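# Move ring from stake to flat in blue tray

## Task

Lift the ring up and off the stake, then set it down so it rests flat on the bottom of the blue tray, and leave it there.

## Robot and tools

ROBOT. Two arms, left_arm and right_arm, face each other across a table. In the scene frame the origin is the table centre, the tabletop is at z = +0.020 m and +z is up. left_arm's base sits at (-0.039, +0.453, +0.126) m on the +y side, turned about -90 degrees around z (quat_wxyz +0.714, 0, 0, -0.700). right_arm's base is at (+0.048, -0.456, +0.122) m, turned about +90 degrees (quat_wxyz +0.709, 0, 0, +0.706). Arm names do not match image left/right. Joint ranges (rad), base outward: waist -3.054..3.054, shoulder 0..3.142, elbow 0..2.356, wrist pitch -1.571..1.571, wrist yaw -1.571..1.571, wrist roll -3.142..3.142.

GRIPPER. Fingers extend along the gripper's +x axis and close along its y axis. end_effector_position is the midpoint between the fingers, 3 to 4 cm short of the tips; only the final 1.5 cm of each inner finger face is flat. Opening is absolute on a -1..+1 scale: +1 is 0.080 m wide, -1 fully shut, and empty fingers touch near -0.78. A full close takes at least about 0.6 s. To grip, command roughly 0.08 below the grip_measured value seen at first contact (less of a gap grips more gently). An opening of 0 is a real command, so to leave a gripper alone resend its current value.

FRAMES. Each arm's hand pose, velocities and Hand target are reported in that arm's own base frame; fixed cameras and the table use the scene frame. Motion offsets run along the commanding arm's base axes, and rotations turn about its Hand target position. Scale: 1.0 equals 0.6 m for dx, dy, dz and 180 degrees for rx, ry, rz, which together form one rotation vector. A translation longer than 1.0 is shortened along its direction.

execute_actions(actions, cameras). actions is a list of actions; each action is a list of up to 15 rows, one row per 1/30 s control step, so one action lasts 0.5 s; a short action repeats its final row. Every row has 14 numbers in [-1, 1]: left_arm dx, dy, dz, rx, ry, rz, opening, then right_arm's seven in that order, even if one arm stays still. The six pose numbers are an offset from that arm's Hand target as it stood when the action began; all rows of one action count from that same start, while each new action or call starts from the updated target, so repeating an offset keeps moving. All-zero pose numbers re-request the present Hand target. cameras: list of names, ["all"], or []; an empty actions list returns all images by default and reports the scene number.

move(target, speed, blend, opening_speed, grip_force, blocking, cameras). target is one 14-number row or a list of up to 15 rows, same layout and scale as above; every row is an offset from the Hand targets at the move's start, not from the previous row. Paths are straight, end together, last at least 0.5 s and are cut off at 10 s. speed: m/s, 0.002 to 4.3, default 0.25 (turn rate up to twice that in rad/s), one value or one per row. blend: metres of corner rounding per row, 0 (default) means stop at that row. opening_speed: change of opening per second on the -1..+1 scale, at least 0.2. grip_force: newtons per finger pad, 8 to 34, one value or one per arm; it persists. blocking=false returns after about 0.5 s while motion continues. Paths do not avoid obstacles or the other arm; avoid routing a gripper near its own base. Faster moves lag and stray more and strike harder. The added "move:" line reports the ending (done, off_target, moving, held, blocked, fault) and limits (paced = pose clipped, held = steps withheld). done means resting within 8 mm and 2 degrees; neither done nor off_target tells you about contact. blocked means the gripper stopped far from its goal, usually against something.

wait(seconds 0..10, cameras) lets time pass holding commands; stop(cameras) brakes a running move; zoom_image(camera, region [x0, y0, x1, y1] pixels, at most 504 by 504) enlarges part of a camera's newest image; finished_scene(scene) ends the current scene, given its number, and cannot be undone.

CAMERAS: cam_head_left, cam_head_right, cam_high, cam_low, cam_left_wrist, cam_right_wrist, each 896x504. Wrist images may lag during motion; calibration is approximate.

CONTROL BEHAVIOUR. Commanded orientation is clipped to within 32 degrees of the measured one each step. Friction and gravity may leave the gripper short, low or tilted, especially at long reach; small moves can fail or drift sideways, so check position and orientation after each move and correct. If the gripper rests short, an all-zero command asks again; otherwise send the remaining gap. To stop pressing on something, command the target back beyond the gripper.

RESULTS. Hand target is the last commanded pose after clipping. grip_measured reads the opening (up to about 2 mm error; narrower than the part under squeeze). grip_effort_n is motor effort, negative closing, not pad force. Joint torques include gravity; External joint torques estimate outside loads, an outside push toward larger joint angles lowering them. Joints listed as within noise mean the arm is still. Action results list end_effector_position at some steps.

AVOID. Things falling off the table or left off it; dropping or releasing a moving part; fast hits on fixtures or the tray; any arm-to-arm contact, including grippers closing on each other (the clearance check does not prevent gripper contact); wrist-camera cables touching anything. Contact torque limits (N m): waist 17.8, shoulder 22, elbow 22, wrist pitch 5.8, wrist yaw 5.78, wrist roll 5.42; reaching one stops the arm for 10 s. Motors heat when loaded, stretched out or pushing at unreachable goals: MOTOR HOT appears at 50 °C, and 95 °C triggers an over-temperature hold. Large one-step jumps can cause an OVER-SPEED FAULT. Loose objects may be nudged occasionally.

Each tool is called in YAML: its name, and indented under it one key for each argument.

## Session

execute_actions:
  actions: []
  cameras: ["all"]

Scene clock: 0.00 s.
left_arm: end_effector_position=(+0.3501, +0.0041, +0.1421) grip_measured=+1.000 grip_effort_n=n/a end_effector_quat_wxyz=(+0.911, -0.193, +0.144, +0.334) | right_arm: end_effector_position=(+0.2285, +0.2154, +0.0280) grip_measured=+1.000 grip_effort_n=n/a end_effector_quat_wxyz=(+0.778, +0.002, +0.264, +0.570)
Joint positions: left_arm=[-0.319 1.409 0.662 0.106 -0.857 -0.795 0.08] | right_arm=[0.393 1.736 0.315 0.768 -0.833 -0.174 0.08]
Joint velocities: within noise
Joint torques (N m): no reading
External joint torques (N m): no reading
Heat: left arm: hottest wrist roll 33 °C (+0.0 °C/min); right arm: hottest wrist pitch 33 °C (+0.0 °C/min).
Hand target: left_arm +0.3507, +0.0041, +0.1443; +0.911, -0.195, +0.141, +0.334 | right_arm +0.2286, +0.2155, +0.0283; +0.778, +0.002, +0.264, +0.571
Tool commands: left_gripper/opening=+1.0 right_gripper/opening=+1.0

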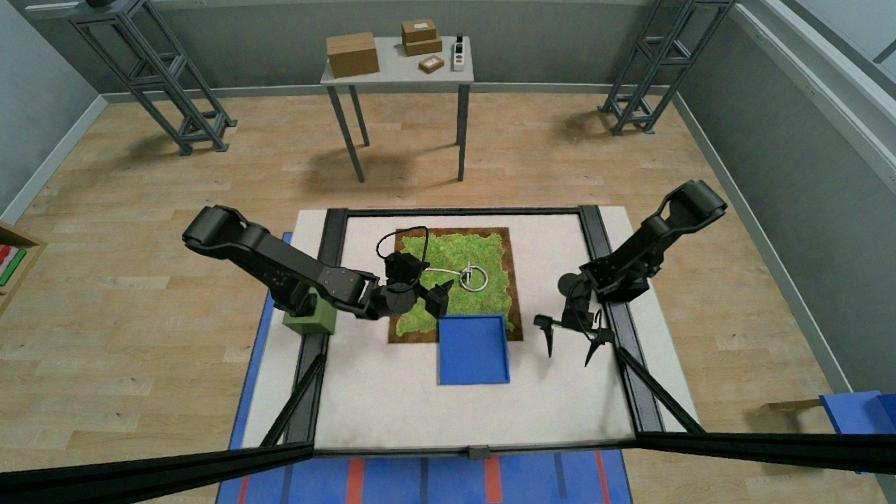

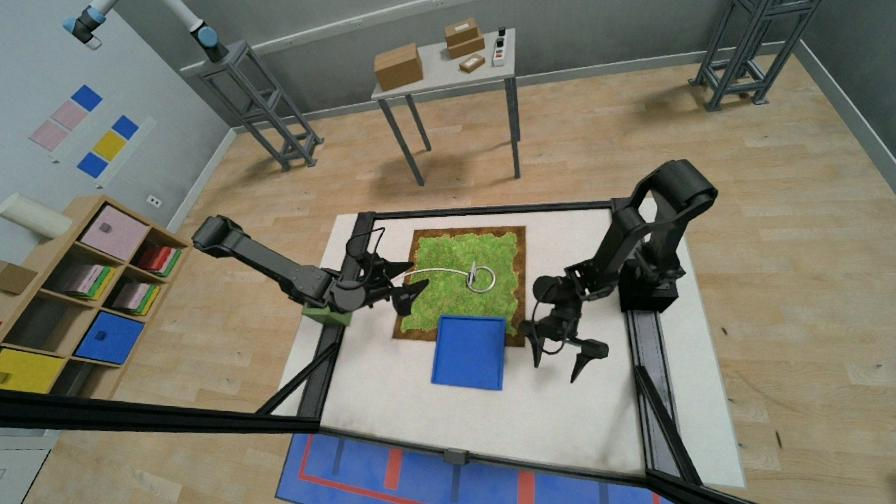

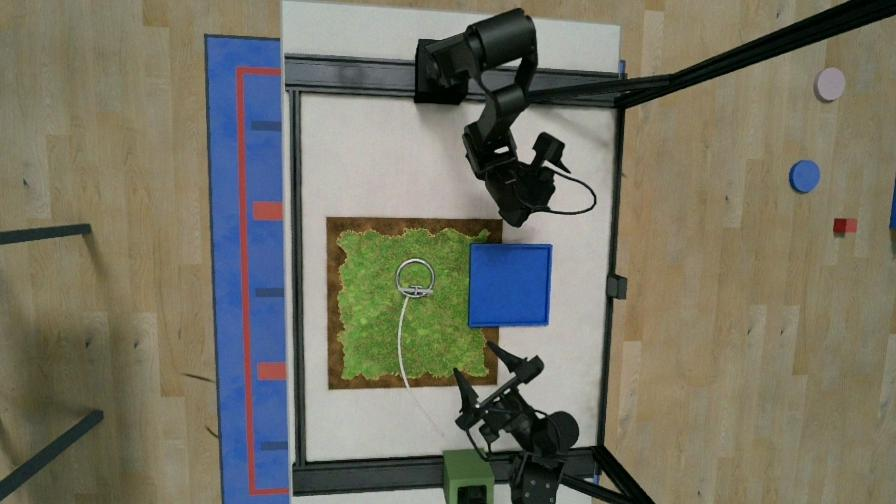

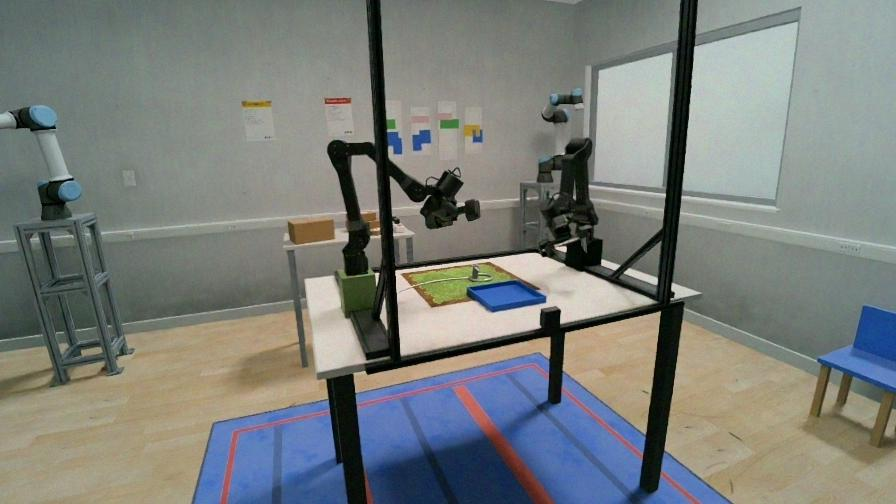

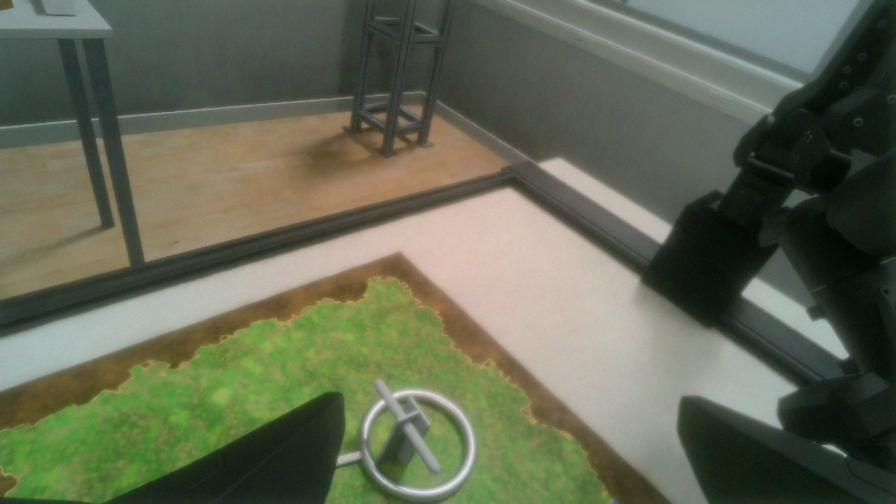

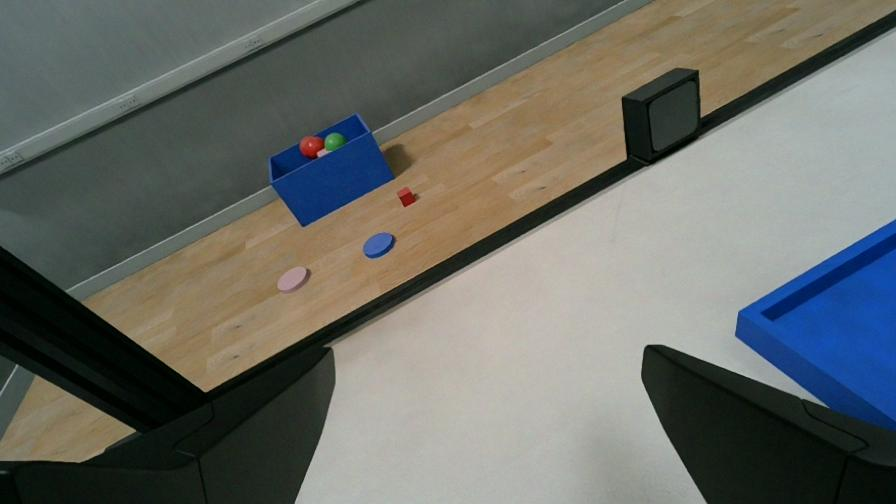

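zoom_image:
  camera: "cam_left_wrist"
  region: [300, 340, 560, 504]

zoom_image:
  camera: "cam_high"
  region: [360, 220, 480, 320]

zoom_image:
  camera: "cam_low"
  region: [380, 230, 560, 330]

zoom_image:
  camera: "cam_head_right"
  region: [380, 210, 540, 400]

Scaled by 1.938 from the camera's 896x504 image, which has a finer 1280x720 frame.

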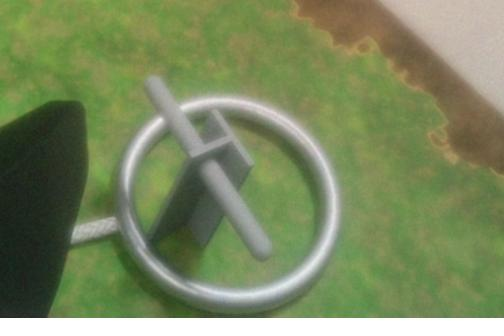

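Scaled by 4.200 from the camera's 896x504 image, which has a finer 1280x720 frame.

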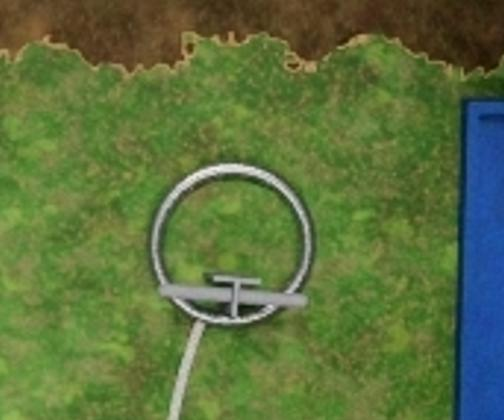

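Scaled by 2.800 from the camera's 896x504 image, which has a finer 1280x720 frame.

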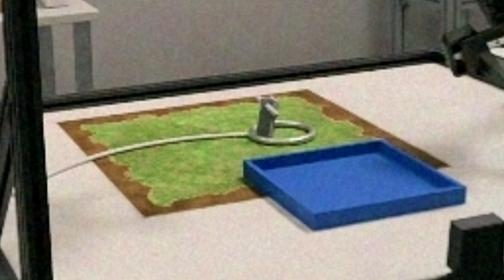

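Scaled by 2.653 from the camera's 896x504 image, which has a finer 1280x720 frame.

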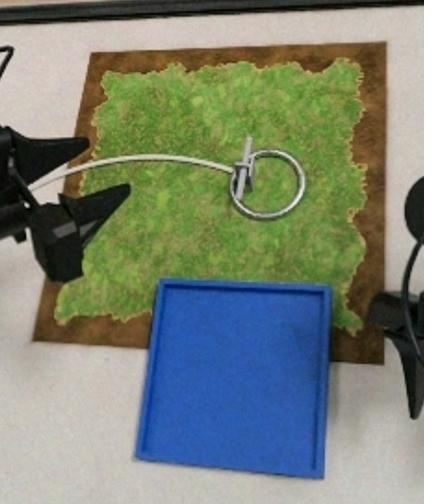

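zoom_image:
  camera: "cam_high"
  region: [320, 280, 520, 480]

zoom_image:
  camera: "cam_low"
  region: [300, 250, 480, 350]

zoom_image:
  camera: "cam_head_left"
  region: [320, 200, 560, 360]

zoom_image:
  camera: "cam_head_right"
  region: [280, 220, 480, 340]

Scaled by 2.520 from the camera's 896x504 image, which has a finer 1280x720 frame.

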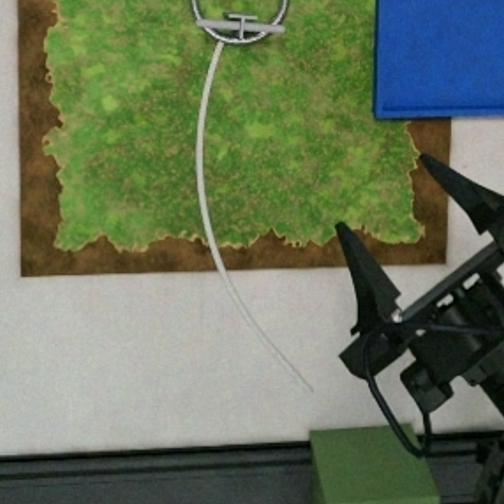

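Scaled by 2.800 from the camera's 896x504 image, which has a finer 1280x720 frame.

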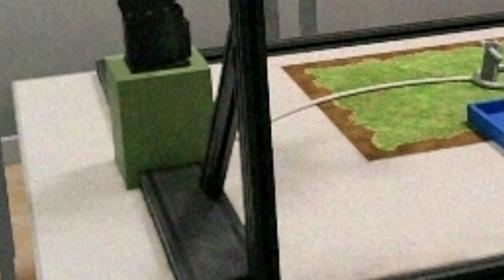

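Scaled by 2.100 from the camera's 896x504 image, which has a finer 1280x720 frame.

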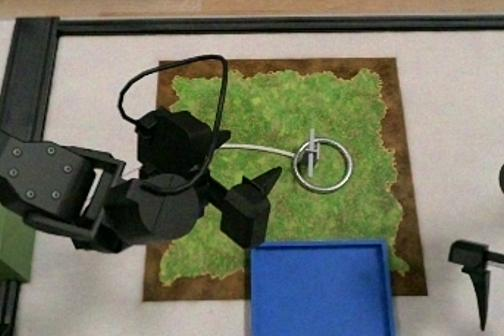

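Scaled by 2.520 from the camera's 896x504 image, which has a finer 1280x720 frame.

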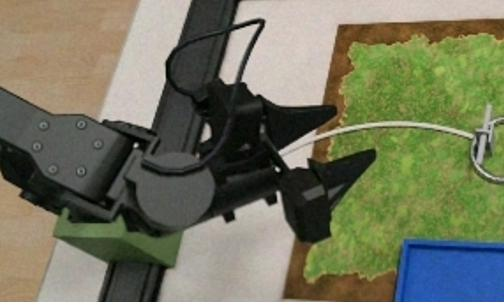

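move:
  target: [-0.133, 0, 0.05, 0, 0, 0, 1, 0.119, -0.3925, 0.2195, -0.3699, -0.0201, 0.1610, 1]
  speed: 0.25
  cameras: ["cam_high", "cam_left_wrist", "cam_right_wrist", "cam_head_right"]

Scene clock: 317.13 s.
left_arm: end_effector_position=(+0.2726, +0.0032, +0.1739) grip_measured=+1.000 grip_effort_n=-0.7 end_effector_quat_wxyz=(+0.912, -0.195, +0.144, +0.332) | right_arm: end_effector_position=(+0.2980, -0.0188, +0.1607) grip_measured=+1.000 grip_effort_n=1.6 end_effector_quat_wxyz=(+0.504, -0.498, +0.499, +0.499)
Joint positions: left_arm=[-0.456 1.026 0.586 -0.311 -0.957 -0.939 0.08] | right_arm=[-0.066 1.669 1.479 -1.377 -0.006 -1.63 0.08]
Joint torques (N m): left_arm=[-0.31 -3.06 4.86 0.9 -0.8 -0.08] | right_arm=[-0.14 -4.84 7.2 0.03 0.07 -0.25]
External joint torques (N m): left_arm=[-0.3 -0.63 -1.37 -0.28 -0.45 -0.1] | right_arm=[-0.15 1.53 1.56 -0.26 0.13 -0.25]
Heat: left arm: hottest elbow 39 °C (+0.0 °C/min); right arm: hottest wrist pitch 40 °C (+0.0 °C/min).
Hand target: left_arm +0.2709, +0.0040, +0.1743; +0.911, -0.195, +0.141, +0.334 | right_arm +0.3000, -0.0200, +0.1601; +0.501, -0.500, +0.500, +0.500
Off the commanded pose: left_arm 0.002 m, 0 deg | right_arm 0.002 m, 1 deg.
move: done
camera_calibration:
cam_left_wrist: T_world_to_cam=[[0.690034, -0.680209, 0.247324, -0.214364], [-0.273124, -0.561165, -0.781343, 0.256566], [0.670266, 0.471603, -0.573004, -0.00898774], [0, 0, 0, 1]] pos_world=[0.224017, 0.00240172, 0.248333]
cam_right_wrist: T_world_to_cam=[[0.999599, -0.0267131, 0.00935115, -0.288666], [-0.0282489, -0.962003, 0.271572, -0.0161778], [0.00174132, -0.271727, -0.962373, 0.227158], [0, 0, 0, 1]] pos_world=[0.287698, 0.0384507, 0.225703]
Images, in order (width x height): cam_head_right 896x504, cam_high 896x504, cam_left_wrist 896x504, cam_right_wrist 896x504.

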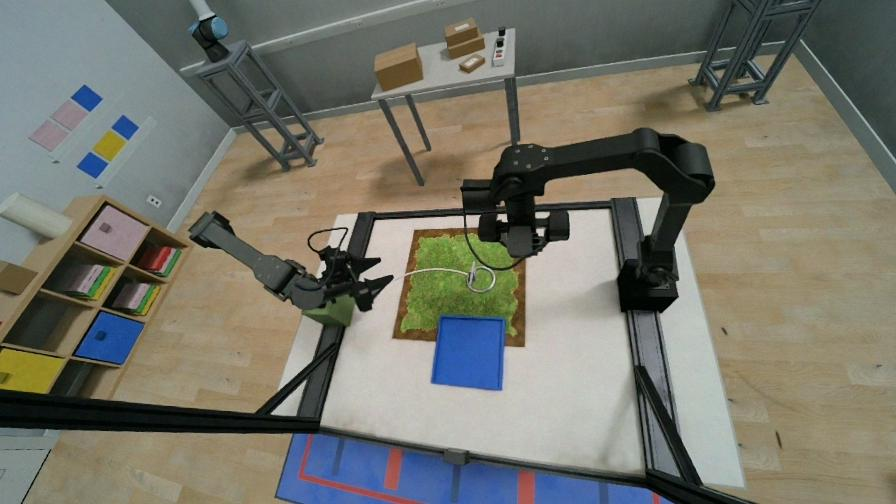

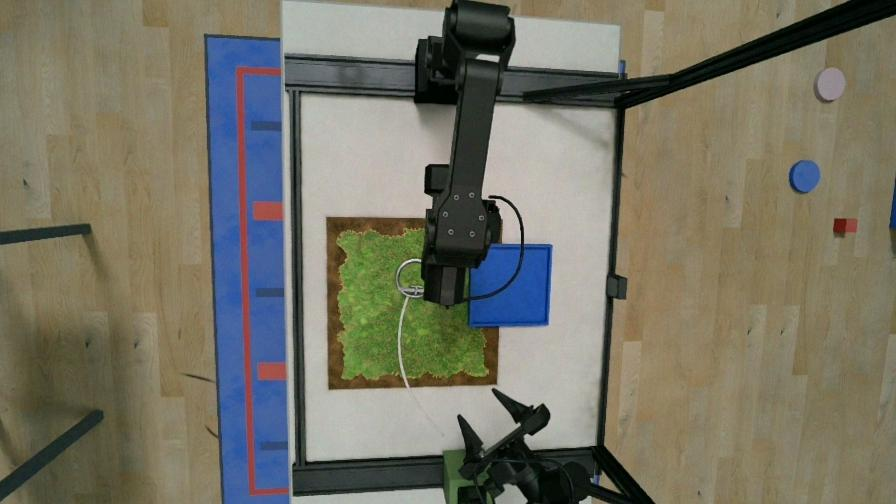

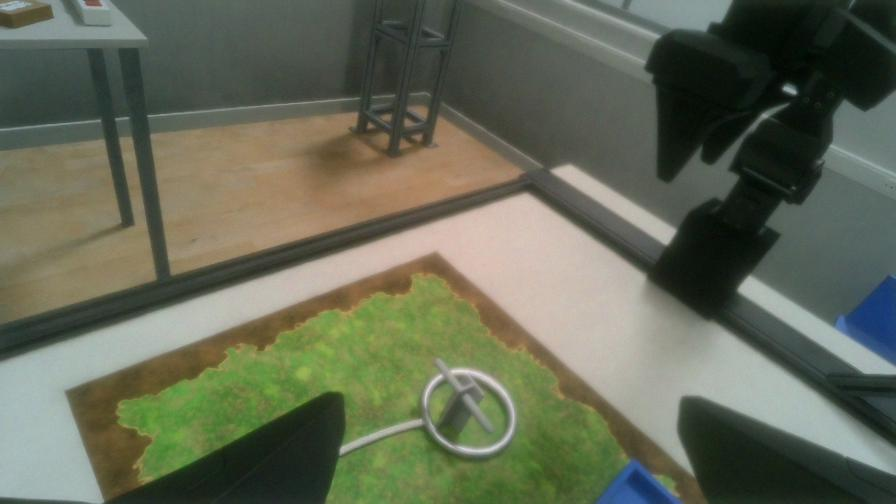

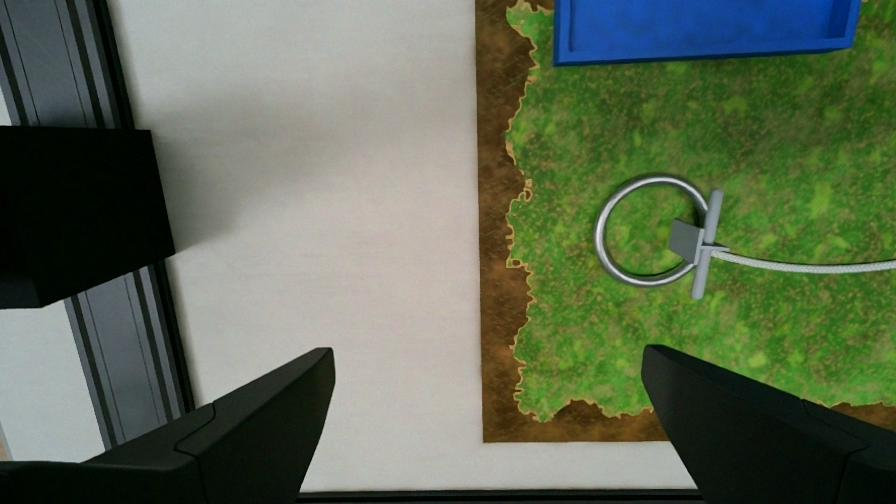

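zoom_image:
  camera: "cam_right_wrist"
  region: [580, 150, 780, 320]

zoom_image:
  camera: "cam_left_wrist"
  region: [380, 330, 560, 480]

Scaled by 2.520 from the camera's 896x504 image, which has a finer 1280x720 frame.

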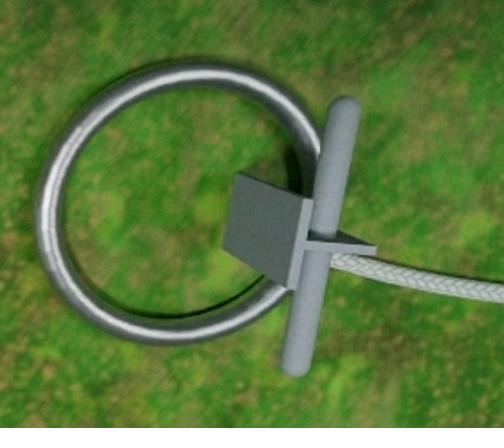

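Scaled by 2.800 from the camera's 896x504 image, which has a finer 1280x720 frame.

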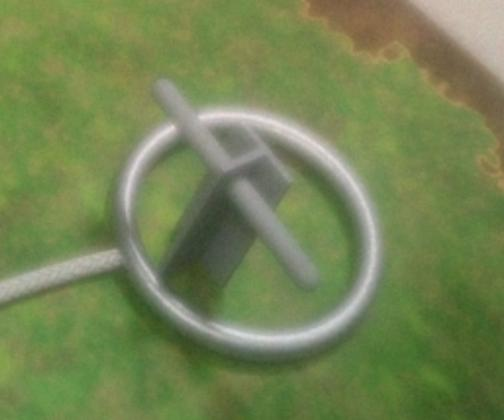

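move:
  target: [0, 0, 0, 0, 0, 0, 1, 0.1667, -0.0333, -0.2167, 0, 0, 0, 0.3]
  speed: 0.25
  cameras: ["cam_high", "cam_left_wrist", "cam_right_wrist", "cam_head_right", "cam_low", "cam_head_left"]

Scene clock: 454.87 s.
left_arm: end_effector_position=(+0.2726, +0.0032, +0.1739) grip_measured=+1.000 grip_effort_n=-0.7 end_effector_quat_wxyz=(+0.912, -0.195, +0.144, +0.332) | right_arm: end_effector_position=(+0.3984, -0.0385, +0.0331) grip_measured=+0.304 grip_effort_n=-16.0 end_effector_quat_wxyz=(+0.504, -0.498, +0.499, +0.498)
Joint positions: left_arm=[-0.456 1.026 0.586 -0.311 -0.957 -0.939 0.08] | right_arm=[-0.098 2.125 1.576 -1.017 -0.006 -1.662 0.049]
Joint torques (N m): left_arm=[-0.27 -3.16 4.9 0.9 -0.79 -0.08] | right_arm=[-0.17 -7.48 6.82 0.28 0.06 -0.24]
External joint torques (N m): left_arm=[-0.26 -0.72 -1.31 -0.27 -0.43 -0.09] | right_arm=[-0.14 1.99 1.36 -0.01 0.11 -0.24]
Heat: left arm: hottest elbow 36 °C (+1.0 °C/min); right arm: hottest elbow 34 °C (+1.0 °C/min).
Hand target: left_arm +0.2709, +0.0040, +0.1743; +0.911, -0.195, +0.141, +0.334 | right_arm +0.4001, -0.0399, +0.0300; +0.501, -0.500, +0.500, +0.500
Off the commanded pose: left_arm 0.002 m, 0 deg | right_arm 0.004 m, 0 deg.
move: done
camera_calibration:
cam_left_wrist: T_world_to_cam=[[0.690034, -0.680209, 0.247324, -0.214364], [-0.273124, -0.561165, -0.781343, 0.256566], [0.670266, 0.471603, -0.573004, -0.00898774], [0, 0, 0, 1]] pos_world=[0.224017, 0.00240172, 0.248333]
cam_right_wrist: T_world_to_cam=[[0.999604, -0.026355, 0.00989328, -0.388421], [-0.028053, -0.961849, 0.272138, 0.0022241], [0.00234365, -0.272307, -0.962207, 0.0985909], [0, 0, 0, 1]] pos_world=[0.388098, 0.0187494, 0.0981024]

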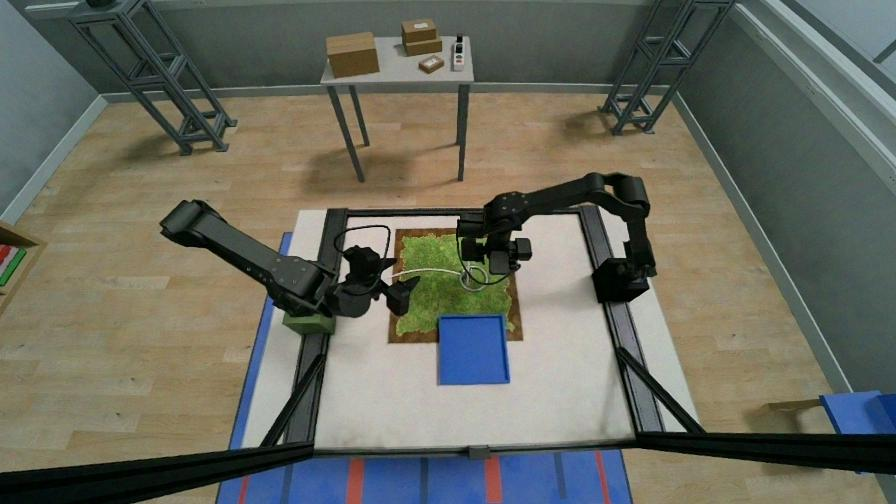

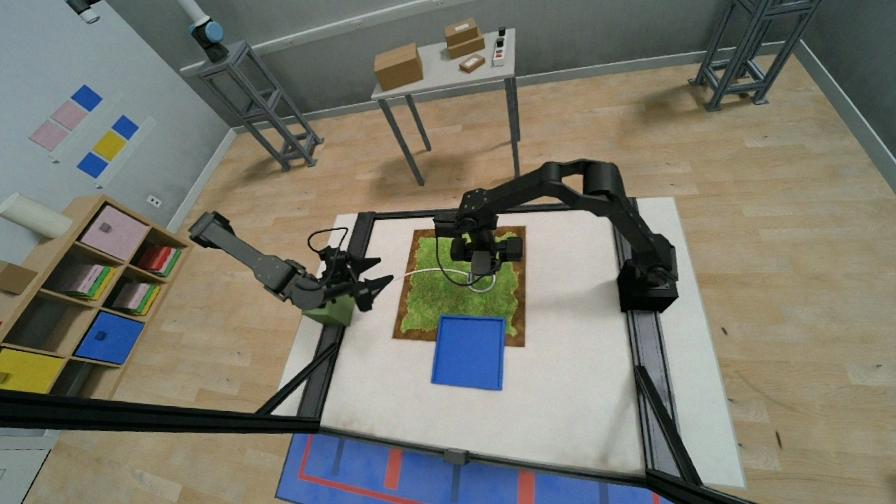

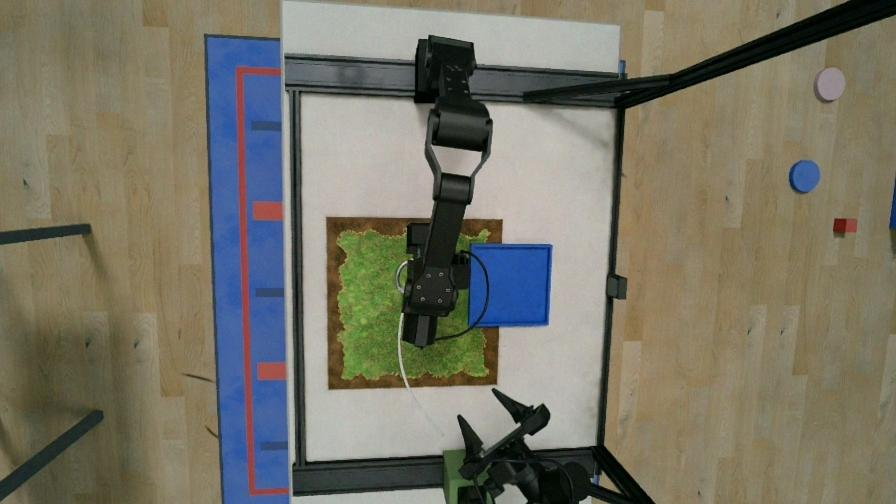

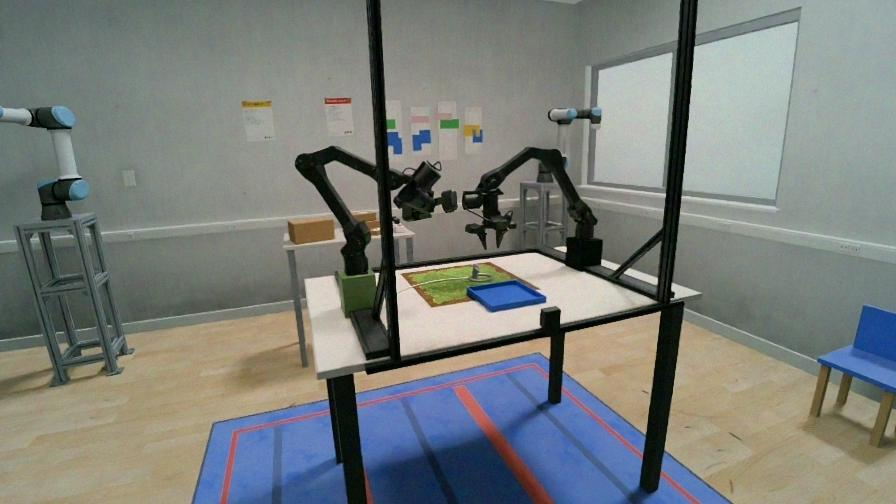

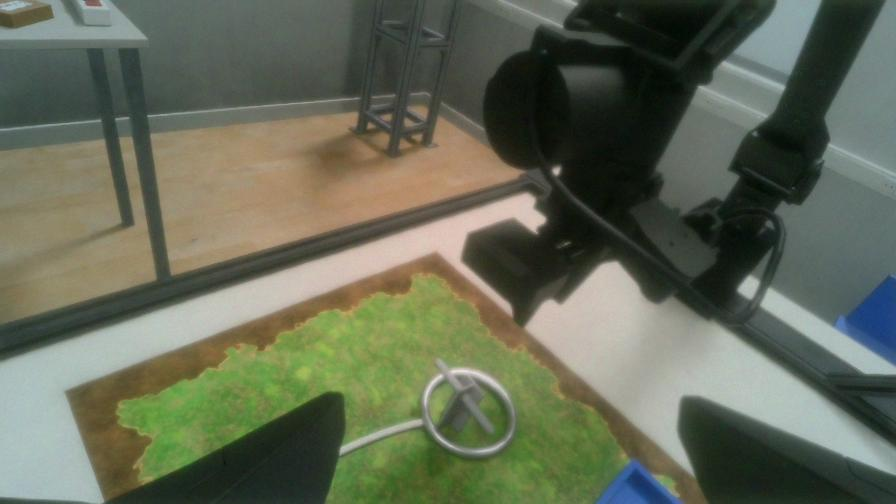

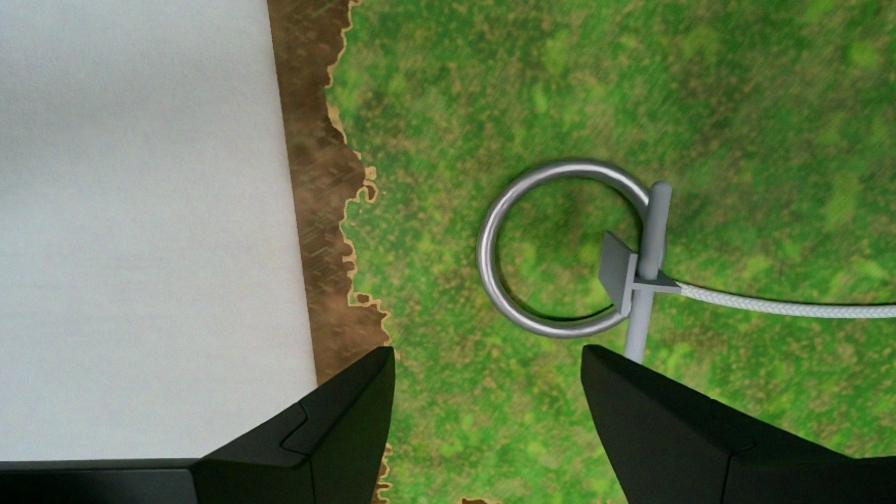

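move:
  target: [0, 0, 0, 0, 0, 0, 1, 0.0107, 0.0032, -0.1, 0, 0, 0, 0.3]
  speed: 0.2
  cameras: ["cam_low", "cam_left_wrist", "cam_right_wrist"]

zoom_image:
  camera: "cam_low"
  region: [400, 190, 560, 310]

zoom_image:
  camera: "cam_left_wrist"
  region: [380, 250, 600, 480]

Scene clock: 490.67 s.
left_arm: end_effector_position=(+0.2726, +0.0032, +0.1739) grip_measured=+1.000 grip_effort_n=-0.7 end_effector_quat_wxyz=(+0.912, -0.195, +0.144, +0.332) | right_arm: end_effector_position=(+0.4092, -0.0385, -0.0239) grip_measured=+0.304 grip_effort_n=-16.0 end_effector_quat_wxyz=(+0.506, -0.502, +0.496, +0.496)
Joint positions: left_arm=[-0.456 1.026 0.586 -0.311 -0.957 -0.939 0.08] | right_arm=[-0.096 2.24 1.52 -0.835 -0.006 -1.662 0.049]
Joint torques (N m): left_arm=[-0.35 -3.11 4.91 0.9 -0.77 -0.08] | right_arm=[0.12 -8 4.95 0.32 0.05 -0.05]
External joint torques (N m): left_arm=[-0.36 -0.69 -1.27 -0.26 -0.41 -0.09] | right_arm=[0.12 1.89 -0.16 0.03 0.11 -0.05]
Heat: left arm: hottest elbow 36 °C (+0.0 °C/min); right arm: hottest shoulder 33 °C (+6.0 °C/min).
Hand target: left_arm +0.2709, +0.0040, +0.1743; +0.911, -0.195, +0.141, +0.334 | right_arm +0.4065, -0.0380, -0.0298; +0.501, -0.500, +0.500, +0.500
Off the commanded pose: left_arm 0.002 m, 0 deg | right_arm 0.007 m, 1 deg.
move: done
camera_calibration:
cam_left_wrist: T_world_to_cam=[[0.690034, -0.680209, 0.247324, -0.214364], [-0.273124, -0.561165, -0.781343, 0.256566], [0.670266, 0.471603, -0.573004, -0.00898774], [0, 0, 0, 1]] pos_world=[0.224017, 0.00240172, 0.248333]
cam_right_wrist: T_world_to_cam=[[0.999494, -0.0236374, 0.0213074, -0.398238], [-0.0285596, -0.961615, 0.272913, 0.0183024], [0.0140386, -0.273383, -0.961803, 0.0389831], [0, 0, 0, 1]] pos_world=[0.398012, 0.0188439, 0.0409845]
Images, in order (width x height): cam_low 896x504, cam_left_wrist 896x504, cam_right_wrist 896x504.

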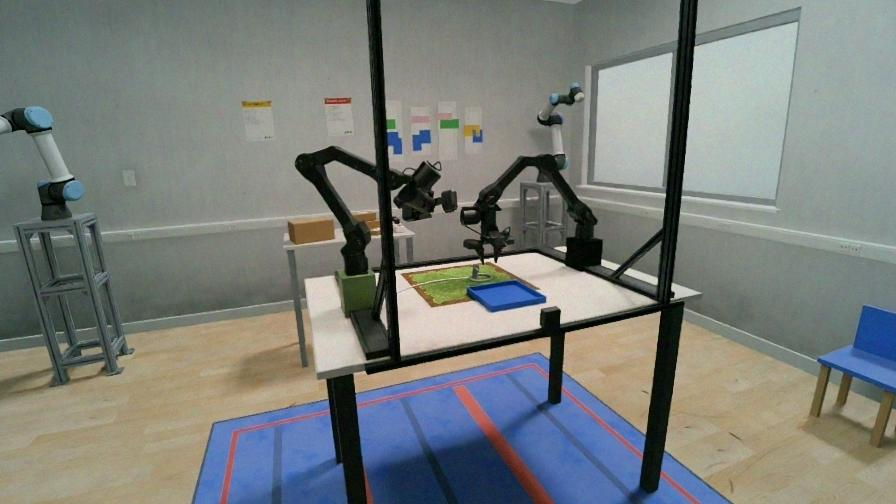

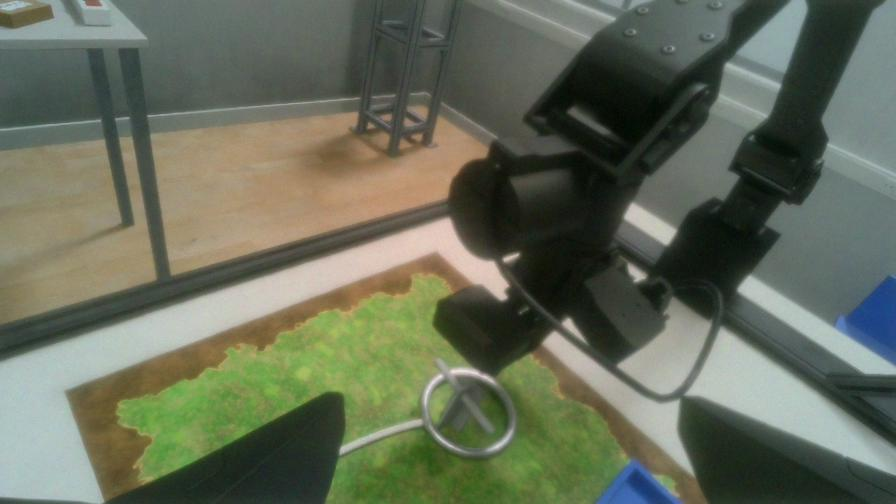

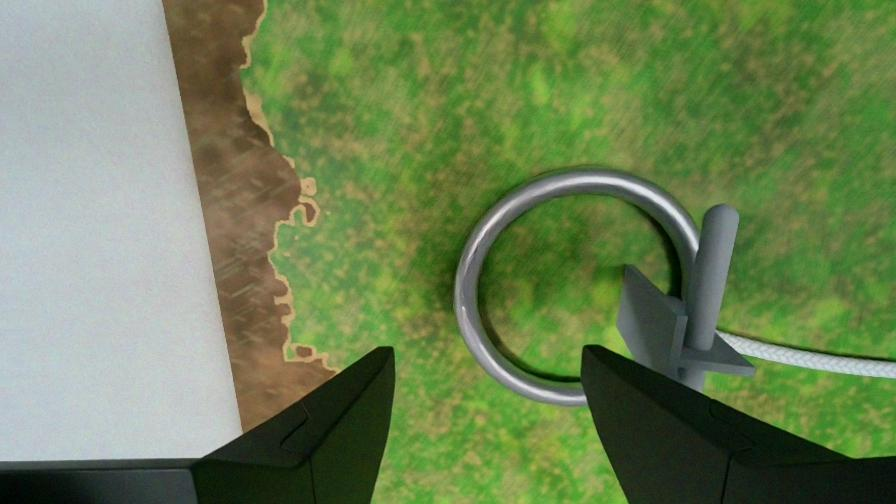

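Scaled by 3.150 from the camera's 896x504 image, which has a finer 1280x720 frame.

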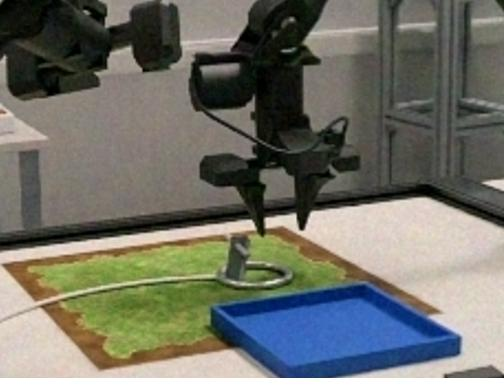

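Scaled by 2.191 from the camera's 896x504 image, which has a finer 1280x720 frame.

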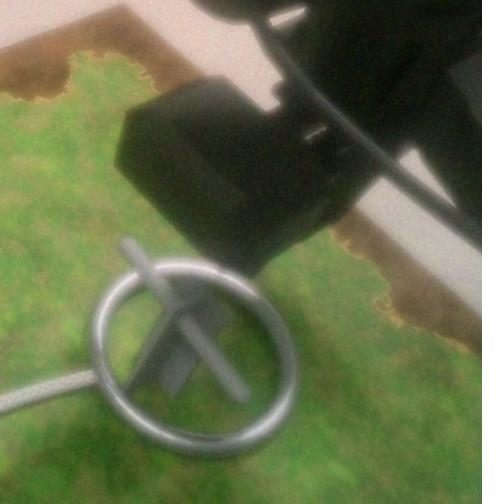

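move:
  target: [0, 0, 0, 0, 0, 0, 1, -0.0058, 0.0008, -0.0583, 0, 0, 0, 0.3]
  speed: 0.1
  cameras: ["cam_low", "cam_left_wrist", "cam_right_wrist"]

zoom_image:
  camera: "cam_low"
  region: [400, 190, 560, 310]

Scene clock: 529.40 s.
left_arm: end_effector_position=(+0.2726, +0.0032, +0.1739) grip_measured=+1.000 grip_effort_n=-0.7 end_effector_quat_wxyz=(+0.912, -0.195, +0.144, +0.332) | right_arm: end_effector_position=(+0.4071, -0.0383, -0.0581) grip_measured=+0.304 grip_effort_n=-16.0 end_effector_quat_wxyz=(+0.507, -0.503, +0.495, +0.495)
Joint positions: left_arm=[-0.456 1.026 0.586 -0.311 -0.957 -0.939 0.08] | right_arm=[-0.096 2.298 1.466 -0.72 -0.006 -1.662 0.049]
Joint torques (N m): left_arm=[-0.3 -3.08 4.85 0.91 -0.78 -0.07] | right_arm=[0.17 -7.86 4.25 0.37 0.06 -0.05]
External joint torques (N m): left_arm=[-0.32 -0.64 -1.4 -0.28 -0.42 -0.09] | right_arm=[0.09 2.17 -0.62 0.05 0.12 -0.05]
Heat: left arm: hottest elbow 36 °C (+0.0 °C/min); right arm: hottest shoulder 34 °C (+4.0 °C/min).
Hand target: left_arm +0.2709, +0.0040, +0.1743; +0.911, -0.195, +0.141, +0.334 | right_arm +0.4030, -0.0375, -0.0648; +0.501, -0.500, +0.500, +0.500
Off the commanded pose: left_arm 0.002 m, 0 deg | right_arm 0.008 m, 1 deg.
move: done
camera_calibration:
cam_left_wrist: T_world_to_cam=[[0.690034, -0.680209, 0.247324, -0.214364], [-0.273124, -0.561165, -0.781343, 0.256566], [0.670266, 0.471603, -0.573004, -0.00898774], [0, 0, 0, 1]] pos_world=[0.224017, 0.00240172, 0.248333]
cam_right_wrist: T_world_to_cam=[[0.999425, -0.0236363, 0.0243193, -0.3952], [-0.0293845, -0.961556, 0.273033, 0.0281156], [0.0169309, -0.27359, -0.961697, 0.0049343], [0, 0, 0, 1]] pos_world=[0.395715, 0.0190436, 0.00667981]
Images, in order (width x height): cam_low 896x504, cam_left_wrist 896x504, cam_right_wrist 896x504.

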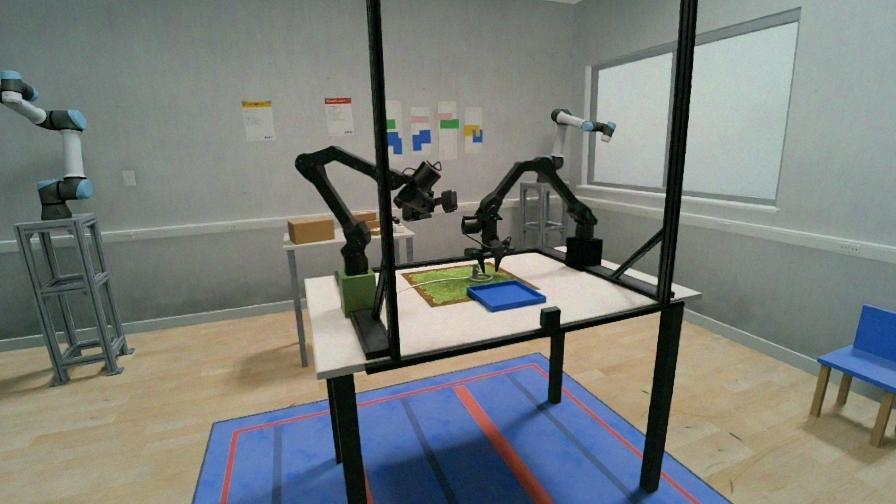

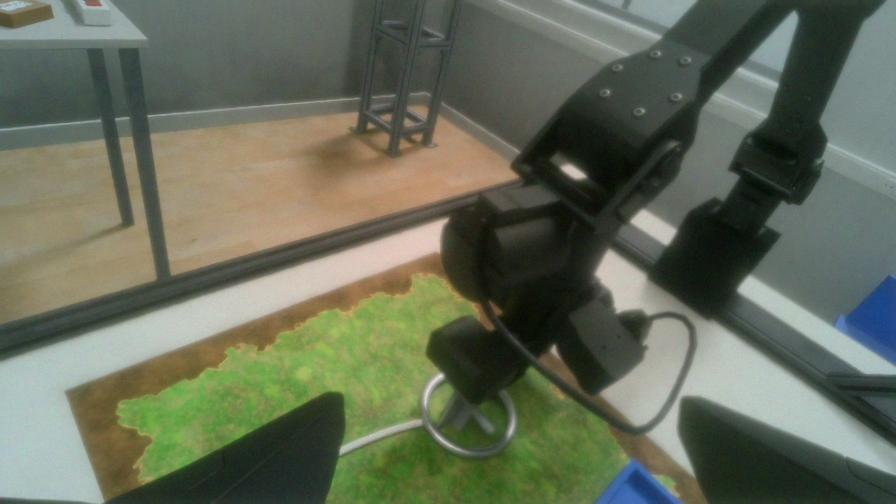

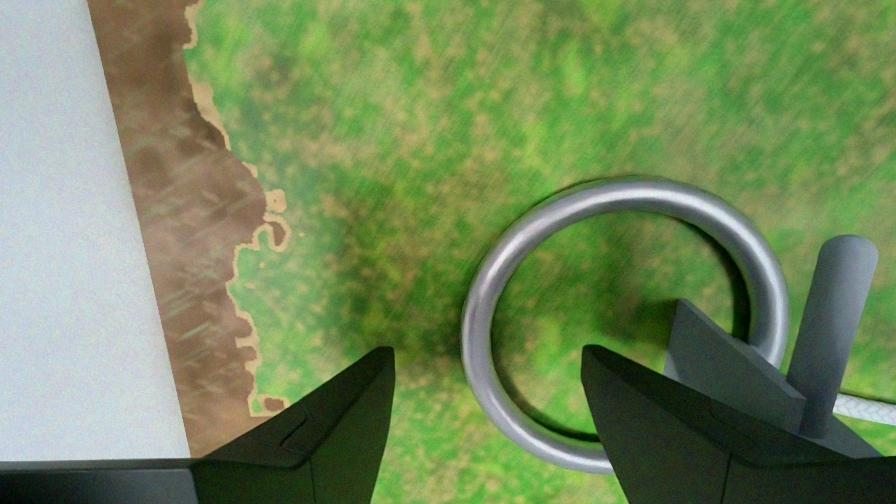

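Scaled by 3.150 from the camera's 896x504 image, which has a finer 1280x720 frame.

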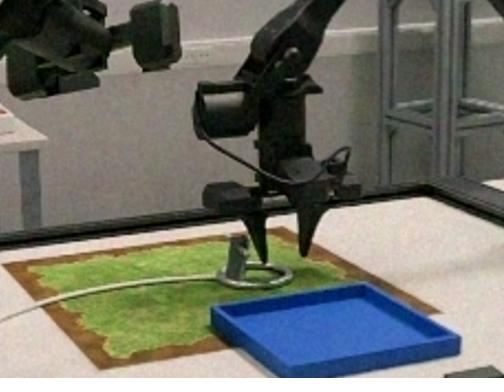

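move:
  target: [0, 0, 0, 0, 0, 0, 1, -0.0025, 0.002, -0.0117, 0, 0, 0, 0.3]
  speed: 0.05
  cameras: ["cam_low", "cam_right_wrist"]

zoom_image:
  camera: "cam_low"
  region: [440, 240, 520, 300]

Scene clock: 558.37 s.
left_arm: end_effector_position=(+0.2726, +0.0032, +0.1739) grip_measured=+1.000 grip_effort_n=-0.7 end_effector_quat_wxyz=(+0.912, -0.195, +0.144, +0.332) | right_arm: end_effector_position=(+0.4062, -0.0371, -0.0645) grip_measured=+0.304 grip_effort_n=-16.0 end_effector_quat_wxyz=(+0.507, -0.504, +0.494, +0.495)
Joint positions: left_arm=[-0.456 1.026 0.586 -0.311 -0.957 -0.939 0.08] | right_arm=[-0.093 2.307 1.452 -0.695 -0.006 -1.662 0.049]
Joint torques (N m): left_arm=[-0.29 -3.13 4.91 0.88 -0.79 -0.08] | right_arm=[0.1 -7.72 4.06 0.37 0.06 0.03]
External joint torques (N m): left_arm=[-0.28 -0.7 -1.32 -0.29 -0.43 -0.09] | right_arm=[0.1 2.25 -0.74 0.04 0.11 0.03]
Heat: left arm: hottest elbow 36 °C (+0.0 °C/min); right arm: hottest shoulder 34 °C (+1.0 °C/min).
Hand target: left_arm +0.2709, +0.0040, +0.1743; +0.911, -0.195, +0.141, +0.334 | right_arm +0.4014, -0.0363, -0.0719; +0.501, -0.500, +0.500, +0.500
Off the commanded pose: left_arm 0.002 m, 0 deg | right_arm 0.009 m, 1 deg.
move: off_target (right_arm)
camera_calibration:
cam_right_wrist: T_world_to_cam=[[0.999436, -0.0209189, 0.026275, -0.393877], [-0.0273088, -0.961569, 0.273204, 0.0301868], [0.0195501, -0.273767, -0.961597, -0.00200208], [0, 0, 0, 1]] pos_world=[0.394518, 0.0202391, 0.000176785]
Images, in order (width x height): cam_low 896x504, cam_right_wrist 896x504.

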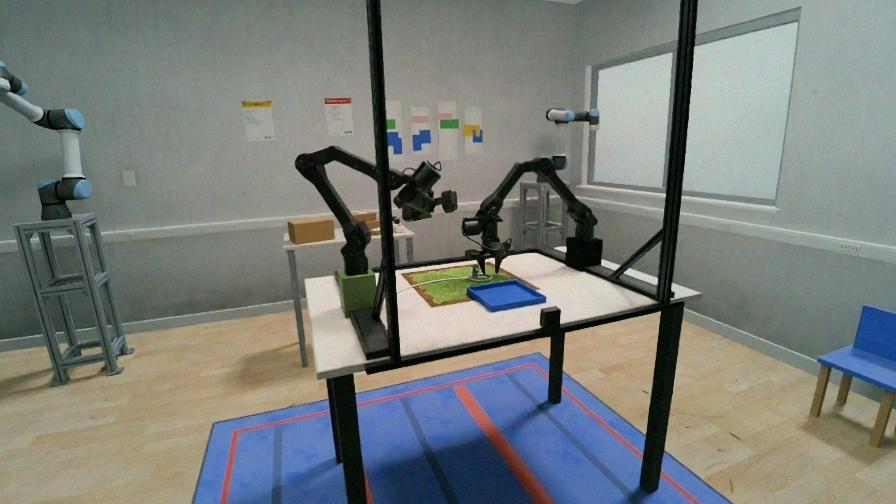

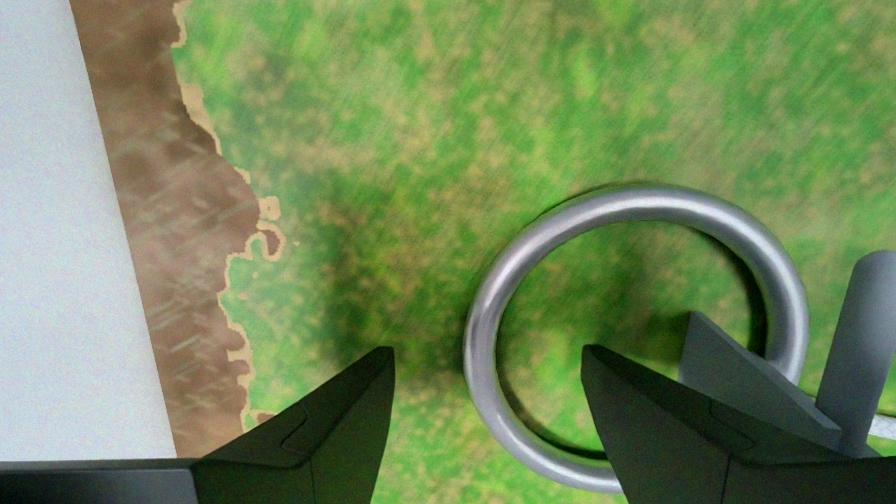

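Scaled by 6.300 from the camera's 896x504 image, which has a finer 1280x720 frame.

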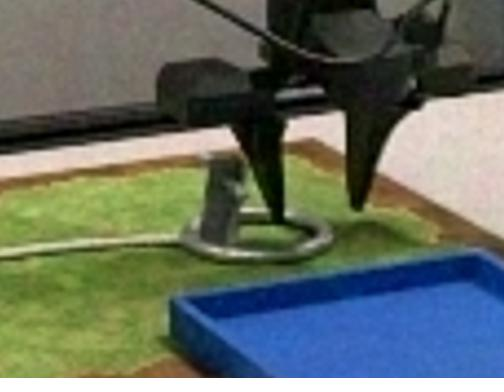

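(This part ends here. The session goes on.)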